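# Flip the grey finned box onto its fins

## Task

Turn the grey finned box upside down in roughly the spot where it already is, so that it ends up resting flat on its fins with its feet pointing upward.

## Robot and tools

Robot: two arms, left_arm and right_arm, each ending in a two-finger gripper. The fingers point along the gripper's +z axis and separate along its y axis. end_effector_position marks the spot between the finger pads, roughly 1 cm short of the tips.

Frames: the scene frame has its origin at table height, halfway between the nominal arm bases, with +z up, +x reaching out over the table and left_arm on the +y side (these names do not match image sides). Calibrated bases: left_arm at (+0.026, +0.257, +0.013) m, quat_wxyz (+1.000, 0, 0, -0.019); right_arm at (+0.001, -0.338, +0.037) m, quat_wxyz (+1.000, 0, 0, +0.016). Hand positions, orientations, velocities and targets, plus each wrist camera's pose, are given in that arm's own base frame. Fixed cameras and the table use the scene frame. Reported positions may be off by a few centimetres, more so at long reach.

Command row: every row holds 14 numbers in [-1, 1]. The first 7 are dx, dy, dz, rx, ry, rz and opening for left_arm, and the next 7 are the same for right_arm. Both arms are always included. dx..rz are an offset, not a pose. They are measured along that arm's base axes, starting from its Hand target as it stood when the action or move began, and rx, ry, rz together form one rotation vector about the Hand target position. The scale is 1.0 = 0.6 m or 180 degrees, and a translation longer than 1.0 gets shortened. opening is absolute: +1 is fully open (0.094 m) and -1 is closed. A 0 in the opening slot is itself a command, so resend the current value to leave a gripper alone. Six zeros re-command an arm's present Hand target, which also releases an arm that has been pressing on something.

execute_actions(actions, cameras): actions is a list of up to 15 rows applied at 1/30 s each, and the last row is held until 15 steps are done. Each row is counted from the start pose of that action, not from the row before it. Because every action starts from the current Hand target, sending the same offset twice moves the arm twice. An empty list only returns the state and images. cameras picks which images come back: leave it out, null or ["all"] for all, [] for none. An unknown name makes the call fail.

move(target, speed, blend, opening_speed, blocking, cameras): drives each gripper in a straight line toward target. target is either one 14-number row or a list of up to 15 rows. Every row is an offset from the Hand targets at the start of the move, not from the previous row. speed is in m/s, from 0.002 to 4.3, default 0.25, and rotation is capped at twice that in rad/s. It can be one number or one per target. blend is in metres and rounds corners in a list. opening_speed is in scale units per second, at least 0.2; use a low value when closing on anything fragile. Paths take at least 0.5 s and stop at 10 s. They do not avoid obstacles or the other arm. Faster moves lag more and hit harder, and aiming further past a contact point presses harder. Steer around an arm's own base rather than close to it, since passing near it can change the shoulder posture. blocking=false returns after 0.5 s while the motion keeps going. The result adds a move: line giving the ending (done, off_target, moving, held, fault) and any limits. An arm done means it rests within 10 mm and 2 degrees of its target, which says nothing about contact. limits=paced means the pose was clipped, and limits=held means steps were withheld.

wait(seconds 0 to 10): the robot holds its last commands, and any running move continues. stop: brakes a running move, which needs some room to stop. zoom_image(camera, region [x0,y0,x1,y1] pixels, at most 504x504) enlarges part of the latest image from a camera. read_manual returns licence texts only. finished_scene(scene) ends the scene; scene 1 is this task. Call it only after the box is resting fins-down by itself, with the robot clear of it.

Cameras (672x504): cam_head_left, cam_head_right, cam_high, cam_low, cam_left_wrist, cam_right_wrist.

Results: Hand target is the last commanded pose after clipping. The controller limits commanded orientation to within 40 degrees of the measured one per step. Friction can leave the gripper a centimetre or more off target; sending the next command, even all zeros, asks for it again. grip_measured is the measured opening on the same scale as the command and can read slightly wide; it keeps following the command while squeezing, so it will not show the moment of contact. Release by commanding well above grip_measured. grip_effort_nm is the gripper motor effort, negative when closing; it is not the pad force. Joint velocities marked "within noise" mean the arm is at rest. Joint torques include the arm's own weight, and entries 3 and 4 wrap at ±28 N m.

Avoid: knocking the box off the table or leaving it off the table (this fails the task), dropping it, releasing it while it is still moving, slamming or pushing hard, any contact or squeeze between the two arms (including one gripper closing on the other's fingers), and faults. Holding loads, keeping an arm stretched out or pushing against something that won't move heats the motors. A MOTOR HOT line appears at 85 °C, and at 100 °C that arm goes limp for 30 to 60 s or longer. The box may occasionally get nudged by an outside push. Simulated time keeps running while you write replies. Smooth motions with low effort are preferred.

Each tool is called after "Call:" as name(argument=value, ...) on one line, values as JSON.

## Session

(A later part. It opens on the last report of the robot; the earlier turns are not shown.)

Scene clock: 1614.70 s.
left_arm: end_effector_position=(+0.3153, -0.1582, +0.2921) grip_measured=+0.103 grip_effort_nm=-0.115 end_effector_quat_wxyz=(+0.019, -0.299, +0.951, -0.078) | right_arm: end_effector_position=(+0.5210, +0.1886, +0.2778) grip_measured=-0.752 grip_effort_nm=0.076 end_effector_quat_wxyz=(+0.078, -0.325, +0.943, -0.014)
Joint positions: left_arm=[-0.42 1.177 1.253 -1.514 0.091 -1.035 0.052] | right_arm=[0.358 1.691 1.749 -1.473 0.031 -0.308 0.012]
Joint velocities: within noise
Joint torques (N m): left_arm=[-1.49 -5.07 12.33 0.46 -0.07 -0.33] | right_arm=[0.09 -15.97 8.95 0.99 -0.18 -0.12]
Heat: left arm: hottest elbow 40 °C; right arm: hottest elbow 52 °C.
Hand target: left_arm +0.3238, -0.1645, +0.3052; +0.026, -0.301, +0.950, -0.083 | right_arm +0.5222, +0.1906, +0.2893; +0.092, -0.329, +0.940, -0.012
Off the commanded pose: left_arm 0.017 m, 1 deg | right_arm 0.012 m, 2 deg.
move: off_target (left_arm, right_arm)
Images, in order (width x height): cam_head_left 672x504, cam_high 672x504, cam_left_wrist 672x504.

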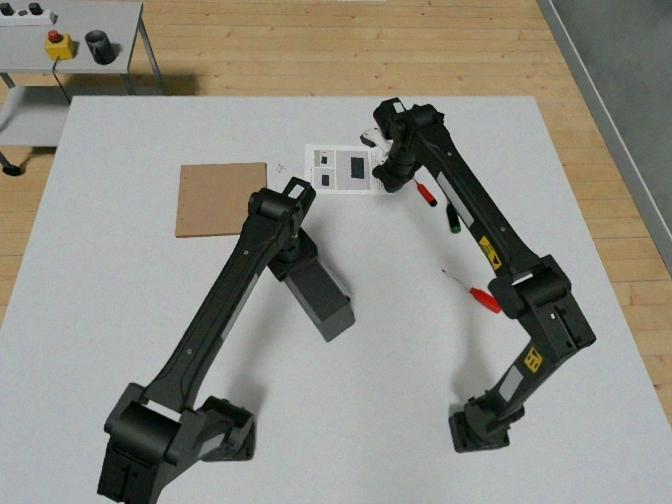

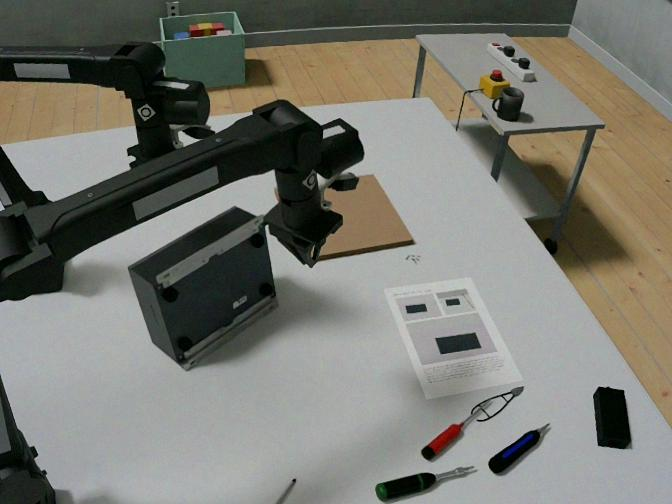

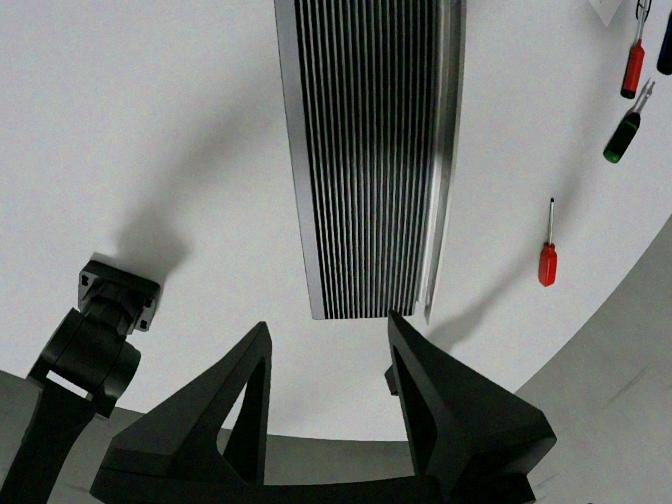

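Call:
move(target=[0.133,-0.078,0.0,0,0,0,0.1,0,0,0,0,0,0,-0.75], speed=0.25, cameras=["cam_left_wrist","cam_head_left"])

Scene clock: 1653.70 s.
left_arm: end_effector_position=(+0.3935, -0.2026, +0.2941) grip_measured=+0.103 grip_effort_nm=-0.115 end_effector_quat_wxyz=(+0.017, -0.300, +0.951, -0.075) | right_arm: end_effector_position=(+0.5210, +0.1886, +0.2778) grip_measured=-0.752 grip_effort_nm=0.071 end_effector_quat_wxyz=(+0.078, -0.325, +0.943, -0.014)
Joint positions: left_arm=[-0.441 1.414 1.472 -1.501 0.087 -1.057 0.052] | right_arm=[0.358 1.691 1.749 -1.473 0.031 -0.308 0.012]
Joint velocities: within noise
Joint torques (N m): left_arm=[-1.73 -8.88 12.23 0.83 -0.08 -0.31] | right_arm=[-0.56 -15.33 8.96 0.96 -0.18 -0.16]
Heat: left arm: hottest elbow 46 °C; right arm: hottest elbow 50 °C.
Hand target: left_arm +0.4034, -0.2112, +0.3052; +0.026, -0.301, +0.950, -0.083 | right_arm +0.5222, +0.1906, +0.2893; +0.092, -0.329, +0.940, -0.012
Off the commanded pose: left_arm 0.017 m, 1 deg | right_arm 0.012 m, 2 deg.
move: off_target (left_arm, right_arm)
Images, in order (width x height): cam_head_left 672x504, cam_left_wrist 672x504.

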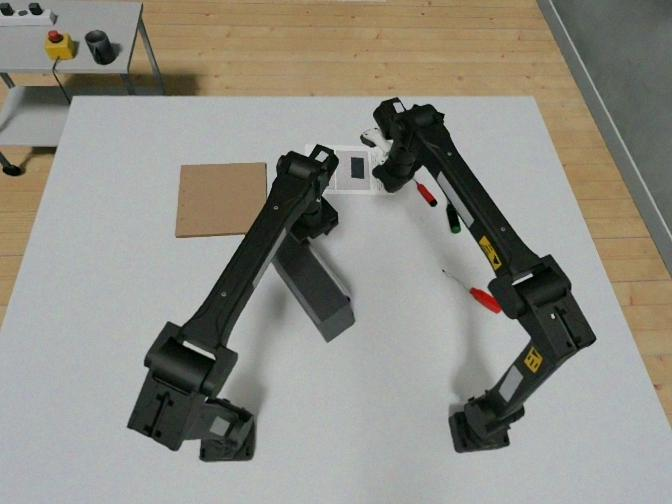

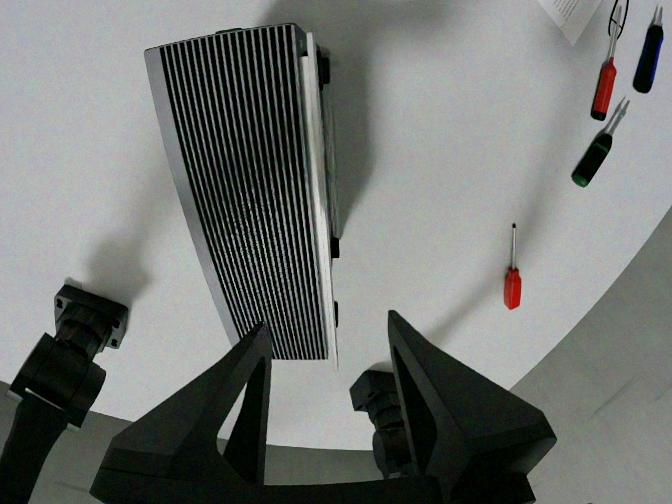

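Call:
move(target=[[0.0075,-0.015,-0.07,0,0,0,0.1,0,0,0,0,0,0,-0.75],[0.0075,-0.015,-0.142,0,0,0,0.1,0,0,0,0,0,0,-0.75]], speed=[0.1,0.05], cameras=["cam_left_wrist","cam_high"])

Call:
zoom_image(camera="cam_left_wrist", region=[150, 100, 550, 450])

Scene clock: 1666.90 s.
left_arm: end_effector_position=(+0.4058, -0.2149, +0.2317) grip_measured=+0.103 grip_effort_nm=-0.115 end_effector_quat_wxyz=(+0.032, -0.299, +0.950, -0.089) | right_arm: end_effector_position=(+0.5210, +0.1886, +0.2778) grip_measured=-0.752 grip_effort_nm=0.071 end_effector_quat_wxyz=(+0.078, -0.325, +0.943, -0.014)
Joint positions: left_arm=[-0.454 1.435 1.326 -1.292 0.085 -1.072 0.052] | right_arm=[0.358 1.691 1.749 -1.473 0.031 -0.308 0.012]
Joint velocities: within noise
Joint torques (N m): left_arm=[-1.61 -8.7 8.44 1.42 -0.07 -0.32] | right_arm=[-0.26 -15.74 8.91 0.9 -0.18 -0.12]
Heat: left arm: hottest elbow 46 °C; right arm: hottest elbow 50 °C.
Hand target: left_arm +0.4079, -0.2203, +0.2201; +0.026, -0.301, +0.950, -0.083 | right_arm +0.5222, +0.1906, +0.2893; +0.092, -0.329, +0.940, -0.012
Off the commanded pose: left_arm 0.013 m, 1 deg | right_arm 0.012 m, 2 deg.
move: off_target (left_arm, right_arm)
Images, in order (width x height): cam_high 672x504, cam_left_wrist 672x504.

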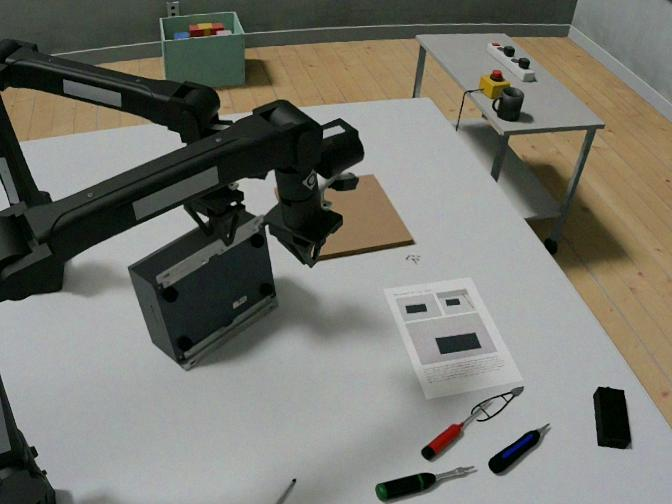

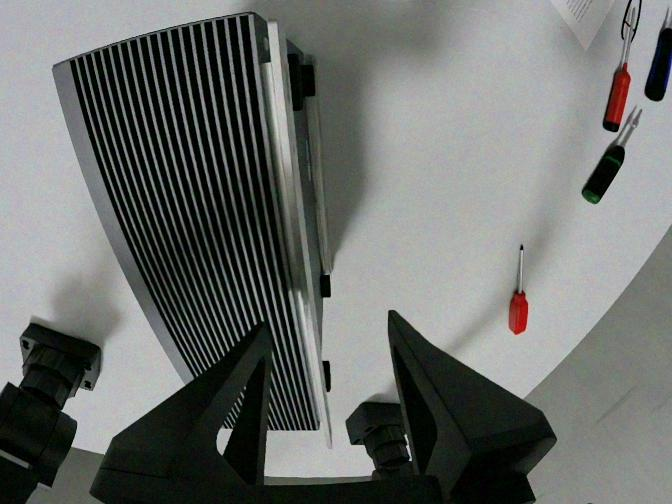

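Scaled by 1.260 from the camera's 672x504 image, which has a finer 960x720 frame.

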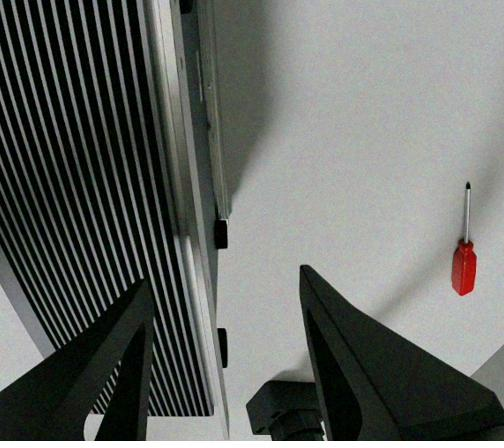

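Call:
move(target=[[-0.007,0.012,-0.04,0,0,0,0.1,0,0,0,0,0,0,-0.75],[-0.007,0.012,-0.04,0,0,0,-1,0,0,0,0,0,0,-0.75]], speed=0.05, opening_speed=0.4, cameras=["cam_left_wrist","cam_high"])

Call:
zoom_image(camera="cam_left_wrist", region=[150, 100, 550, 450])

Scene clock: 1677.93 s.
left_arm: end_effector_position=(+0.4021, -0.2101, +0.2061) grip_measured=-0.910 grip_effort_nm=-0.950 end_effector_quat_wxyz=(+0.033, -0.302, +0.949, -0.089) | right_arm: end_effector_position=(+0.5210, +0.1886, +0.2778) grip_measured=-0.752 grip_effort_nm=0.066 end_effector_quat_wxyz=(+0.078, -0.325, +0.943, -0.014)
Joint positions: left_arm=[-0.449 1.429 1.252 -1.223 0.083 -1.072 0.004] | right_arm=[0.358 1.691 1.749 -1.473 0.031 -0.308 0.012]
Joint velocities: within noise
Joint torques (N m): left_arm=[-1.26 -8.47 8.64 1.2 0.07 -0.19] | right_arm=[-0.56 -15.68 9.01 0.92 -0.15 -0.13]
Heat: left arm: hottest elbow 45 °C; right arm: hottest elbow 50 °C.
Hand target: left_arm +0.4038, -0.2131, +0.1961; +0.026, -0.301, +0.950, -0.083 | right_arm +0.5222, +0.1906, +0.2893; +0.092, -0.329, +0.940, -0.012
Off the commanded pose: left_arm 0.011 m, 1 deg | right_arm 0.012 m, 2 deg.
move: off_target (left_arm, right_arm)
Images, in order (width x height): cam_high 672x504, cam_left_wrist 672x504.

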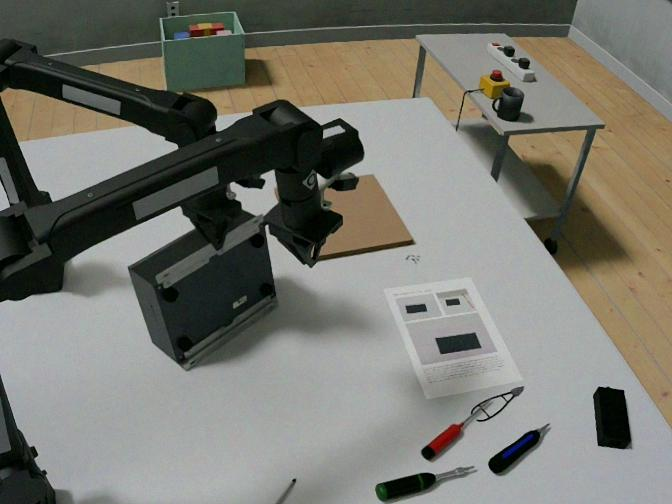

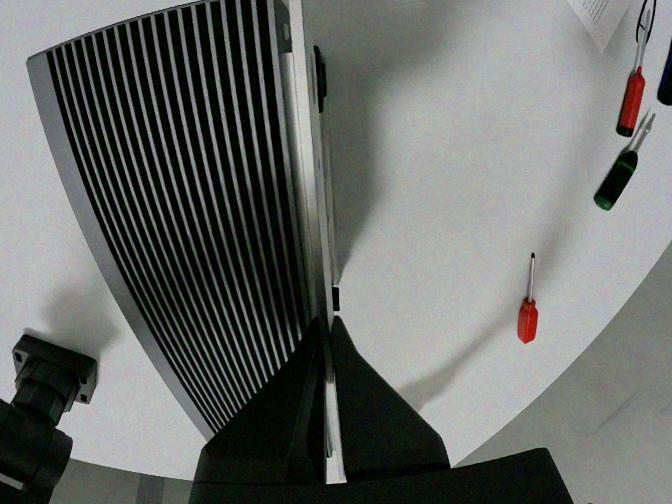

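Scaled by 1.260 from the camera's 672x504 image, which has a finer 960x720 frame.

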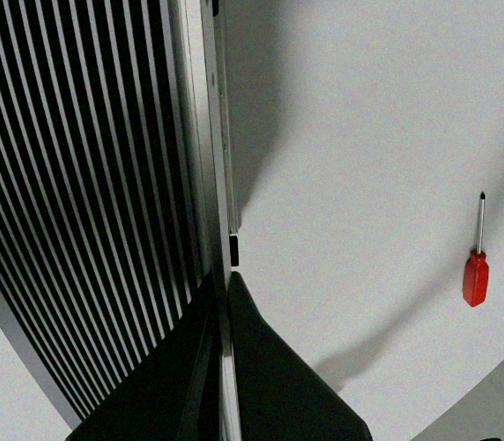

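Call:
move(target=[[-0.068,0.107,0.027,-0.0935,-0.06,0,-1,0,0,0,0,0,0,-0.75],[-0.135,0.21,0.035,-0.187,-0.12,0,-1,0,0,0,0,0,0,-0.75]], speed=0.05)

Scene clock: 1701.20 s.
left_arm: end_effector_position=(+0.3192, -0.0797, +0.1970) grip_measured=-0.919 grip_effort_nm=-1.013 end_effector_quat_wxyz=(+0.099, -0.286, +0.873, -0.382) | right_arm: end_effector_position=(+0.5210, +0.1887, +0.2778) grip_measured=-0.752 grip_effort_nm=0.066 end_effector_quat_wxyz=(+0.078, -0.325, +0.943, -0.013)
Joint positions: left_arm=[0.102 0.933 0.686 -0.88 0.705 -0.696 0.004] | right_arm=[0.358 1.691 1.749 -1.473 0.031 -0.308 0.012]
Joint velocities: within noise
Joint torques (N m): left_arm=[-1.55 -5.07 10 2.22 2.01 -0.35] | right_arm=[-0.44 -15.56 8.84 0.91 -0.15 -0.11]
Heat: left arm: hottest elbow 45 °C; right arm: hottest elbow 49 °C.
Hand target: left_arm +0.3228, -0.0871, +0.2171; +0.114, -0.275, +0.864, -0.407 | right_arm +0.5222, +0.1907, +0.2893; +0.092, -0.329, +0.940, -0.012
Off the commanded pose: left_arm 0.022 m, 4 deg | right_arm 0.012 m, 2 deg.
move: off_target (left_arm, right_arm)

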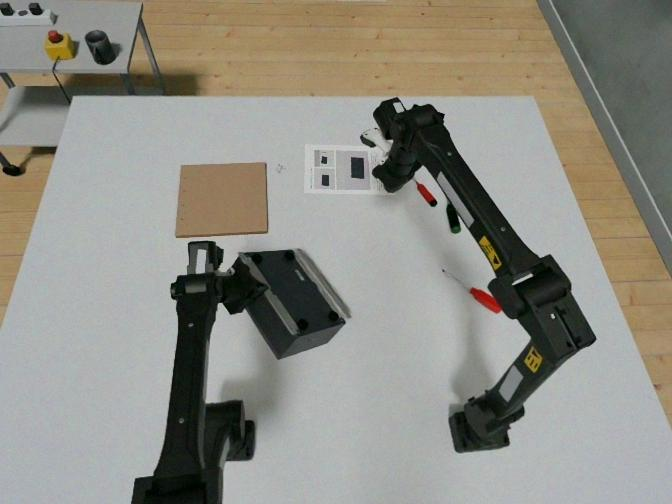

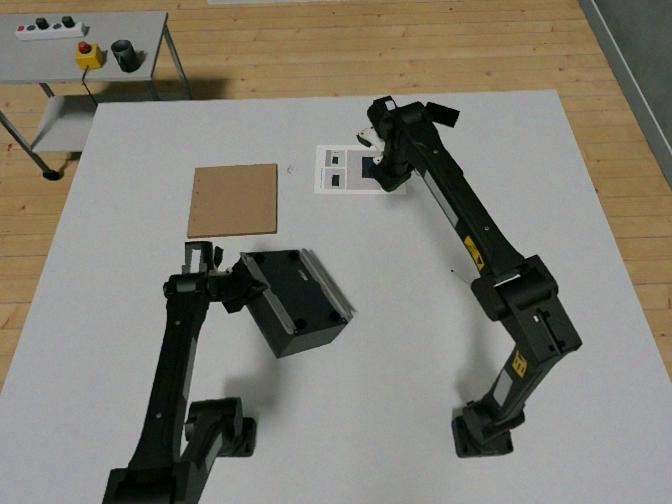

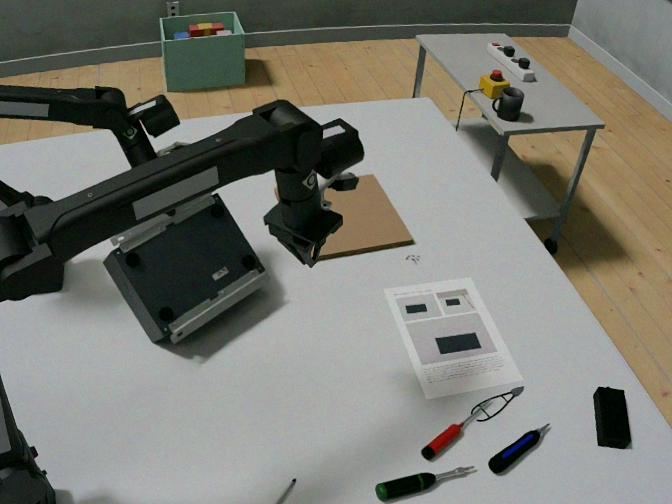

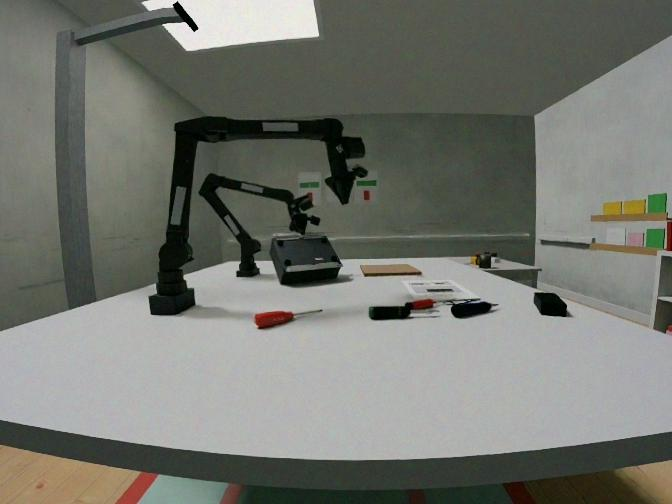

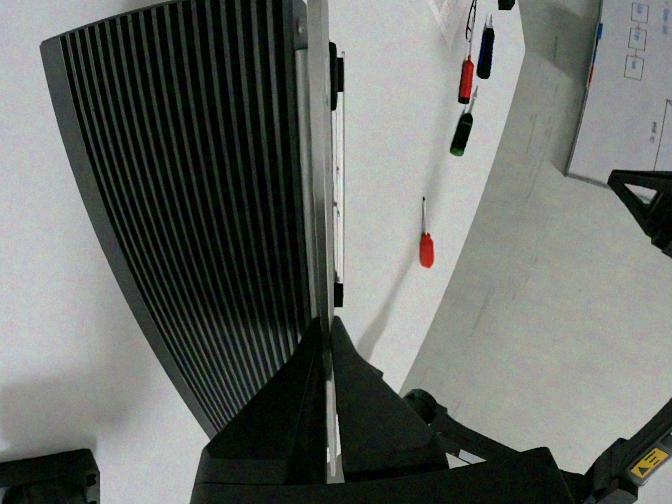

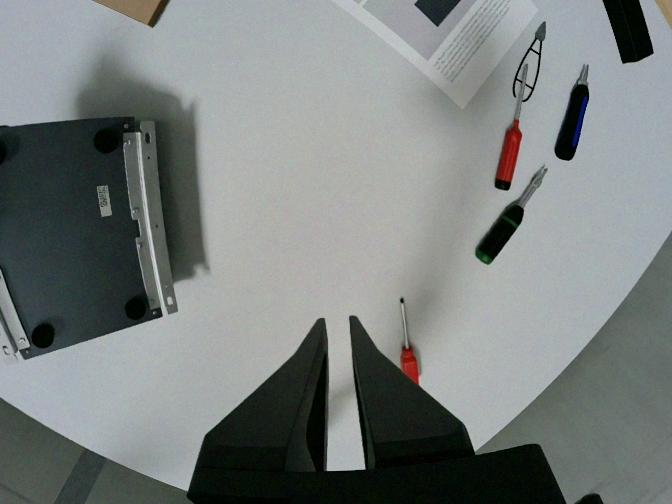

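Call:
move(target=[[-0.057,0.088,-0.06,-0.0935,-0.06,0,-1,0,0,0,0,0,0,-0.75],[-0.095,0.148,-0.18,-0.187,-0.12,0,-1,0,0,0,0,0,0,-0.75],[-0.095,0.148,-0.22,-0.187,-0.12,0,-1,0,0,0,0,0,0,-0.75]], speed=[0.05,0.05,0.03])

Call:
zoom_image(camera="cam_high", region=[50, 180, 330, 400])

Scene clock: 1719.23 s.
left_arm: end_effector_position=(+0.2582, -0.0048, +0.0811) grip_measured=-0.924 grip_effort_nm=-1.009 end_effector_quat_wxyz=(+0.188, -0.203, +0.686, -0.673) | right_arm: end_effector_position=(+0.5210, +0.1887, +0.2778) grip_measured=-0.752 grip_effort_nm=0.071 end_effector_quat_wxyz=(+0.078, -0.325, +0.943, -0.013)
Joint positions: left_arm=[0.703 1.888 0.546 -1.634 1.427 1.392 0.004] | right_arm=[0.358 1.691 1.749 -1.473 0.031 -0.308 0.012]
Joint velocities: within noise
Joint torques (N m): left_arm=[-0.32 -6.71 2.5 -2.65 0.92 -0.11] | right_arm=[-0.79 -15.38 9.02 0.94 -0.19 -0.12]
Heat: left arm: hottest elbow 45 °C; right arm: hottest elbow 49 °C.
Hand target: left_arm +0.2657, +0.0018, +0.0851; +0.187, -0.217, +0.673, -0.682 | right_arm +0.5222, +0.1907, +0.2893; +0.092, -0.329, +0.940, -0.012
Off the commanded pose: left_arm 0.011 m, 2 deg | right_arm 0.012 m, 2 deg.
move: off_target (left_arm, right_arm)

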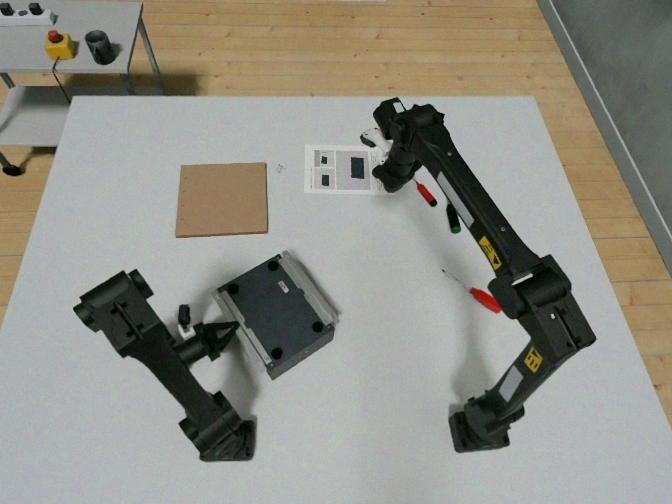

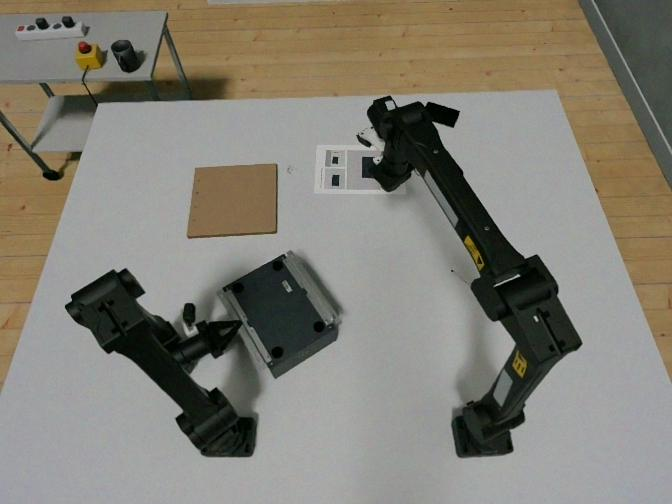

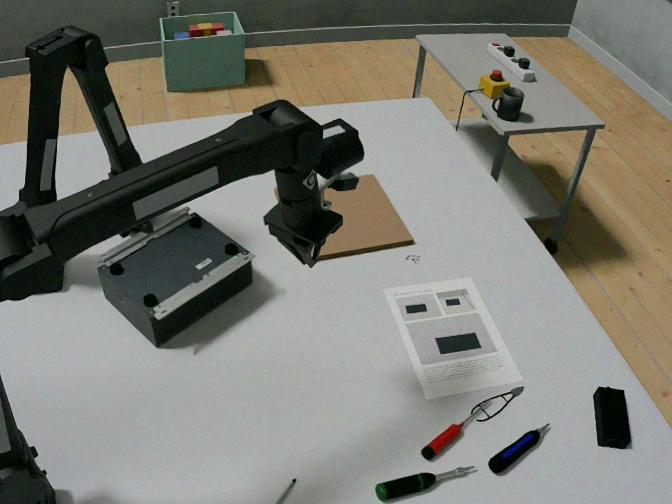

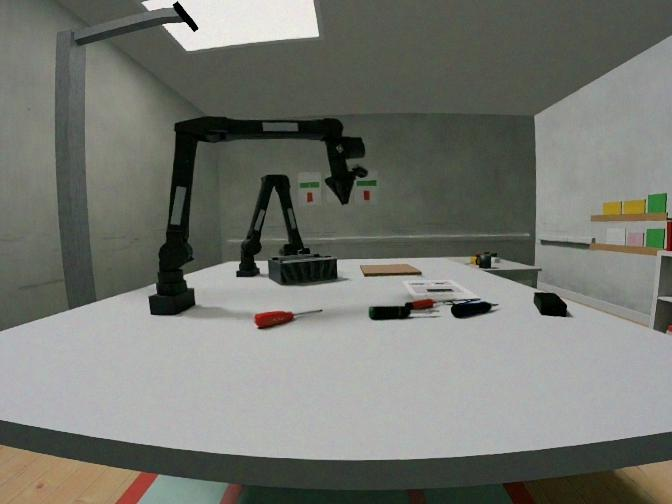

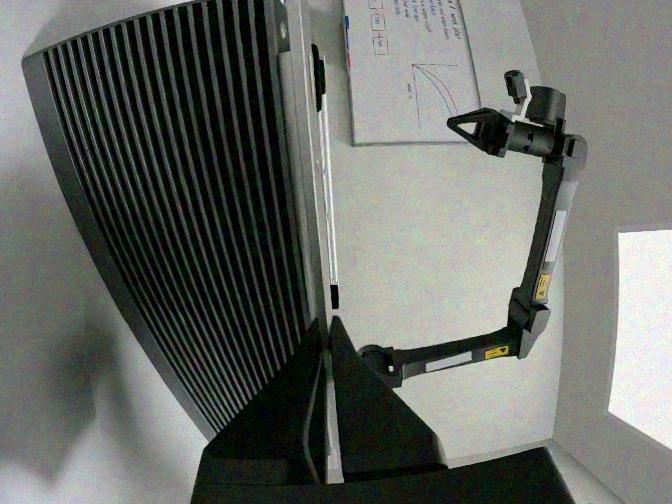

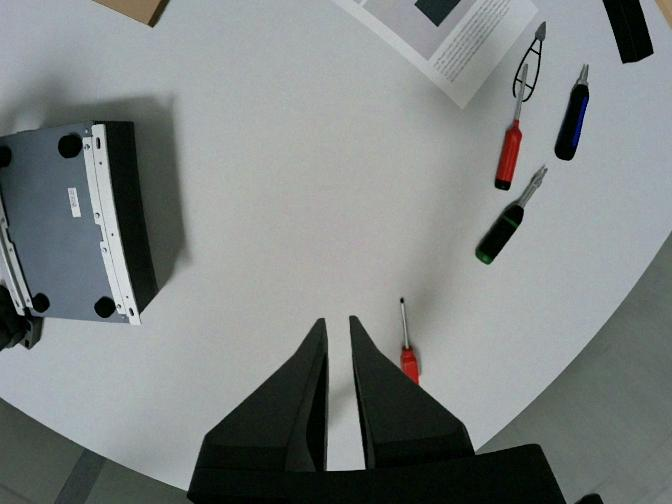

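Scaled by 1.800.

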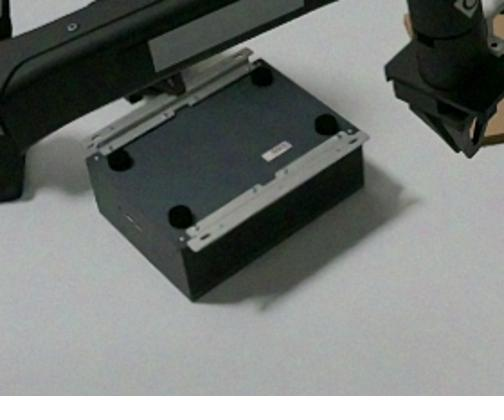

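Call:
move(target=[[0.01,0,0.03,0,0,0,-1,0,0,0,0,0,0,-0.75],[0.29,-0.255,0.03,0,0,-0.133,-1,0,0,0,0,0,0,-0.75]], speed=0.06)

Scene clock: 1733.77 s.
left_arm: end_effector_position=(+0.4200, -0.1407, +0.0842) grip_measured=-0.936 grip_effort_nm=-1.013 end_effector_quat_wxyz=(+0.002, -0.023, +0.716, -0.698) | right_arm: end_effector_position=(+0.5210, +0.1887, +0.2778) grip_measured=-0.752 grip_effort_nm=0.071 end_effector_quat_wxyz=(+0.078, -0.325, +0.943, -0.013)
Joint positions: left_arm=[0.076 2.041 1.096 -1.635 1.522 0.979 0.003] | right_arm=[0.358 1.691 1.749 -1.473 0.031 -0.308 0.012]
Joint velocities: within noise
Joint torques (N m): left_arm=[-3.08 -15.09 7.95 -1.22 1.79 -0.73] | right_arm=[-1.03 -16.09 8.95 0.76 -0.16 -0.11]
Heat: left arm: hottest elbow 43 °C; right arm: hottest elbow 49 °C.
Hand target: left_arm +0.4396, -0.1514, +0.1030; +0.041, -0.072, +0.704, -0.706 | right_arm +0.5222, +0.1907, +0.2893; +0.092, -0.329, +0.940, -0.012
Off the commanded pose: left_arm 0.029 m, 7 deg | right_arm 0.012 m, 2 deg.
joint sent to its limit (left arm) — joint 5 (wrist yaw), upper limit. The joint targets are off in orientation, not in position.
move: off_target (left_arm, right_arm)

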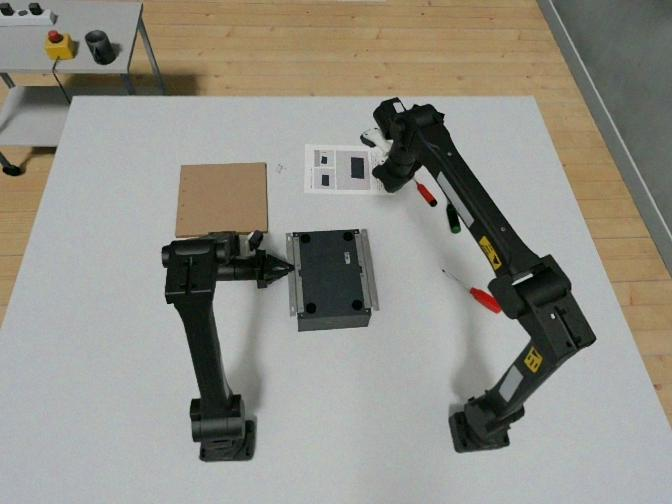

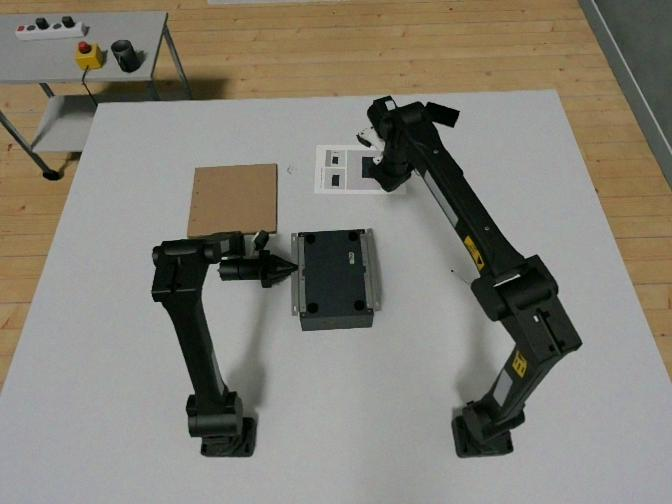

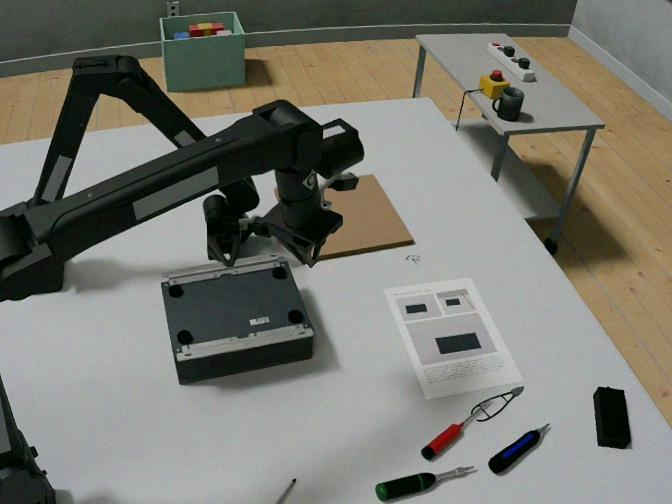

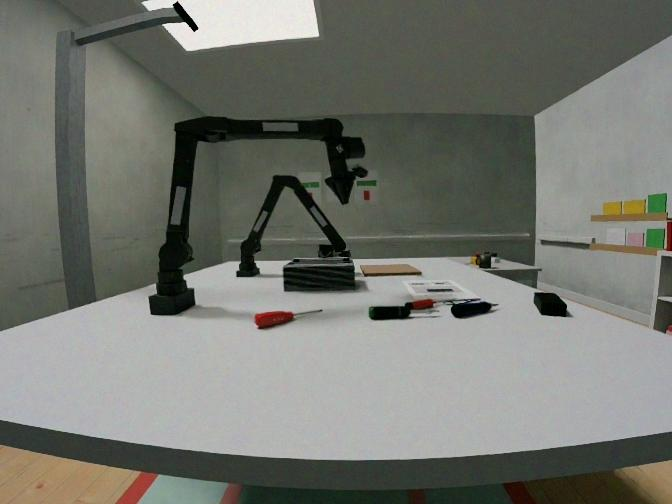

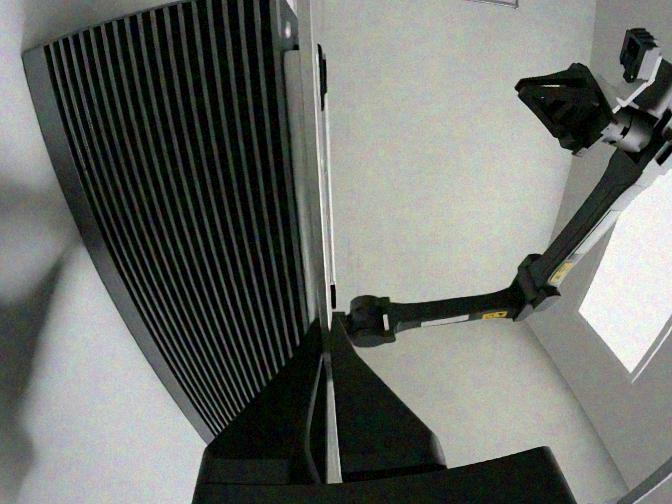

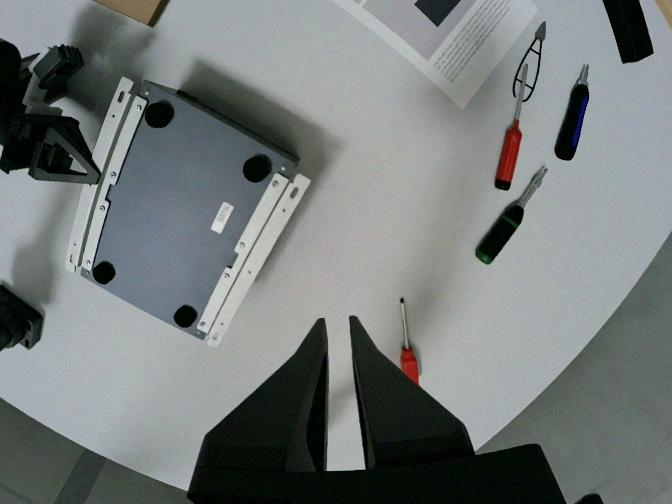

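Call:
move(target=[[-0.033,0.018,-0.045,-0.02,0.02,0.0,-1,0,0,0,0,0,0,-0.75],[-0.033,0.018,-0.04,-0.02,0.02,0,-0.6,0,0,0,0,0,0,-0.75],[-0.033,0.2,-0.02,-0.02,0.02,0,-0.6,0,-0.2,0,0,0,0,-0.75]], speed=[0.03,0.05,0.12], opening_speed=0.4, cameras=["cam_head_left","cam_high","cam_low"])

Scene clock: 1749.97 s.
left_arm: end_effector_position=(+0.4213, -0.0332, +0.0843) grip_measured=-0.603 grip_effort_nm=0.154 end_effector_quat_wxyz=(+0.044, -0.121, +0.718, -0.684) | right_arm: end_effector_position=(+0.5206, +0.0745, +0.2802) grip_measured=-0.752 grip_effort_nm=0.071 end_effector_quat_wxyz=(+0.077, -0.329, +0.941, -0.010)
Joint positions: left_arm=[0.338 2.018 1.067 -1.667 1.447 0.948 0.019] | right_arm=[0.14 1.615 1.66 -1.461 -0.01 -0.532 0.012]
Joint velocities: within noise
Joint torques (N m): left_arm=[-0.38 -14.68 3.82 -1.11 0.27 -0.22] | right_arm=[-1.67 -14.92 8.17 1.26 -0.26 -0.11]
Heat: left arm: hottest elbow 42 °C; right arm: hottest elbow 49 °C.
Hand target: left_arm +0.4199, -0.0314, +0.0911; +0.017, -0.095, +0.682, -0.725 | right_arm +0.5223, +0.0706, +0.2894; +0.092, -0.329, +0.940, -0.012
Off the commanded pose: left_arm 0.007 m, 8 deg | right_arm 0.010 m, 2 deg.
joint sent to its limit (left arm) — joint 4 (wrist pitch), lower limit. The joint targets are off in orientation, not in position.
move: off_target (left_arm); target 2's new opening was sent with left_arm's hand 0.004 m and 9 deg from that target
Images, in order (width x height): cam_head_left 672x504, cam_high 672x504, cam_low 672x504.

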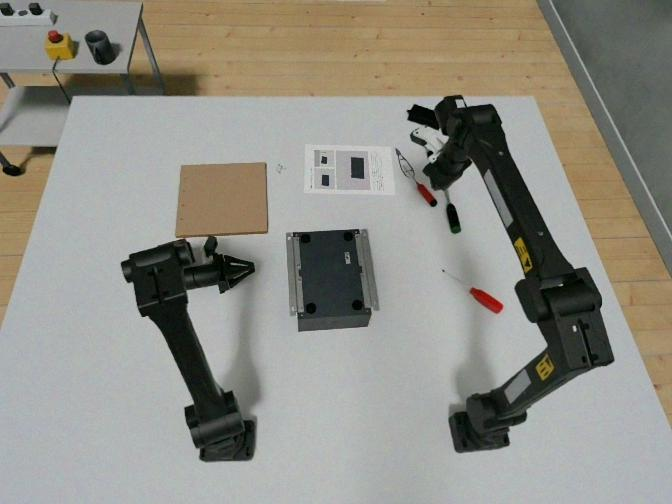

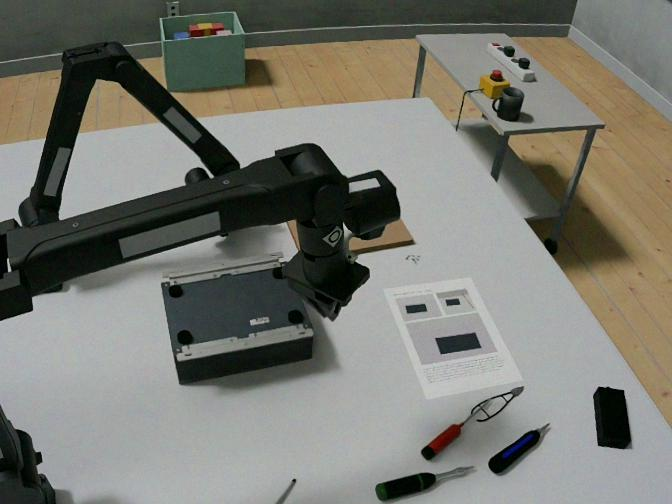

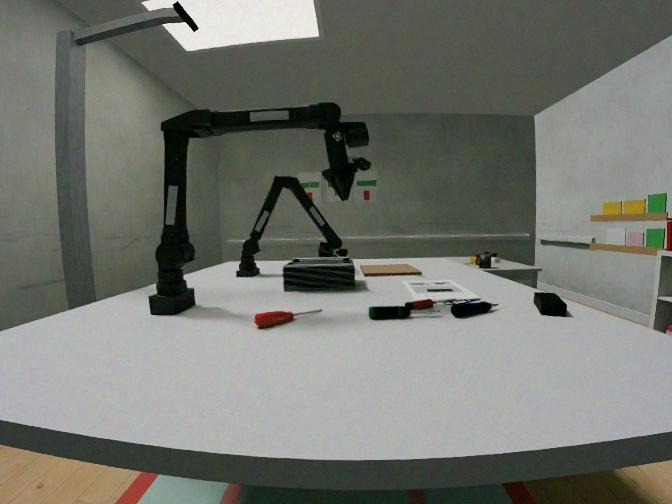

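Flipped, released, back in its original spot.

Call:
finished_scene(scene=1)

The scene is finished: the task was done.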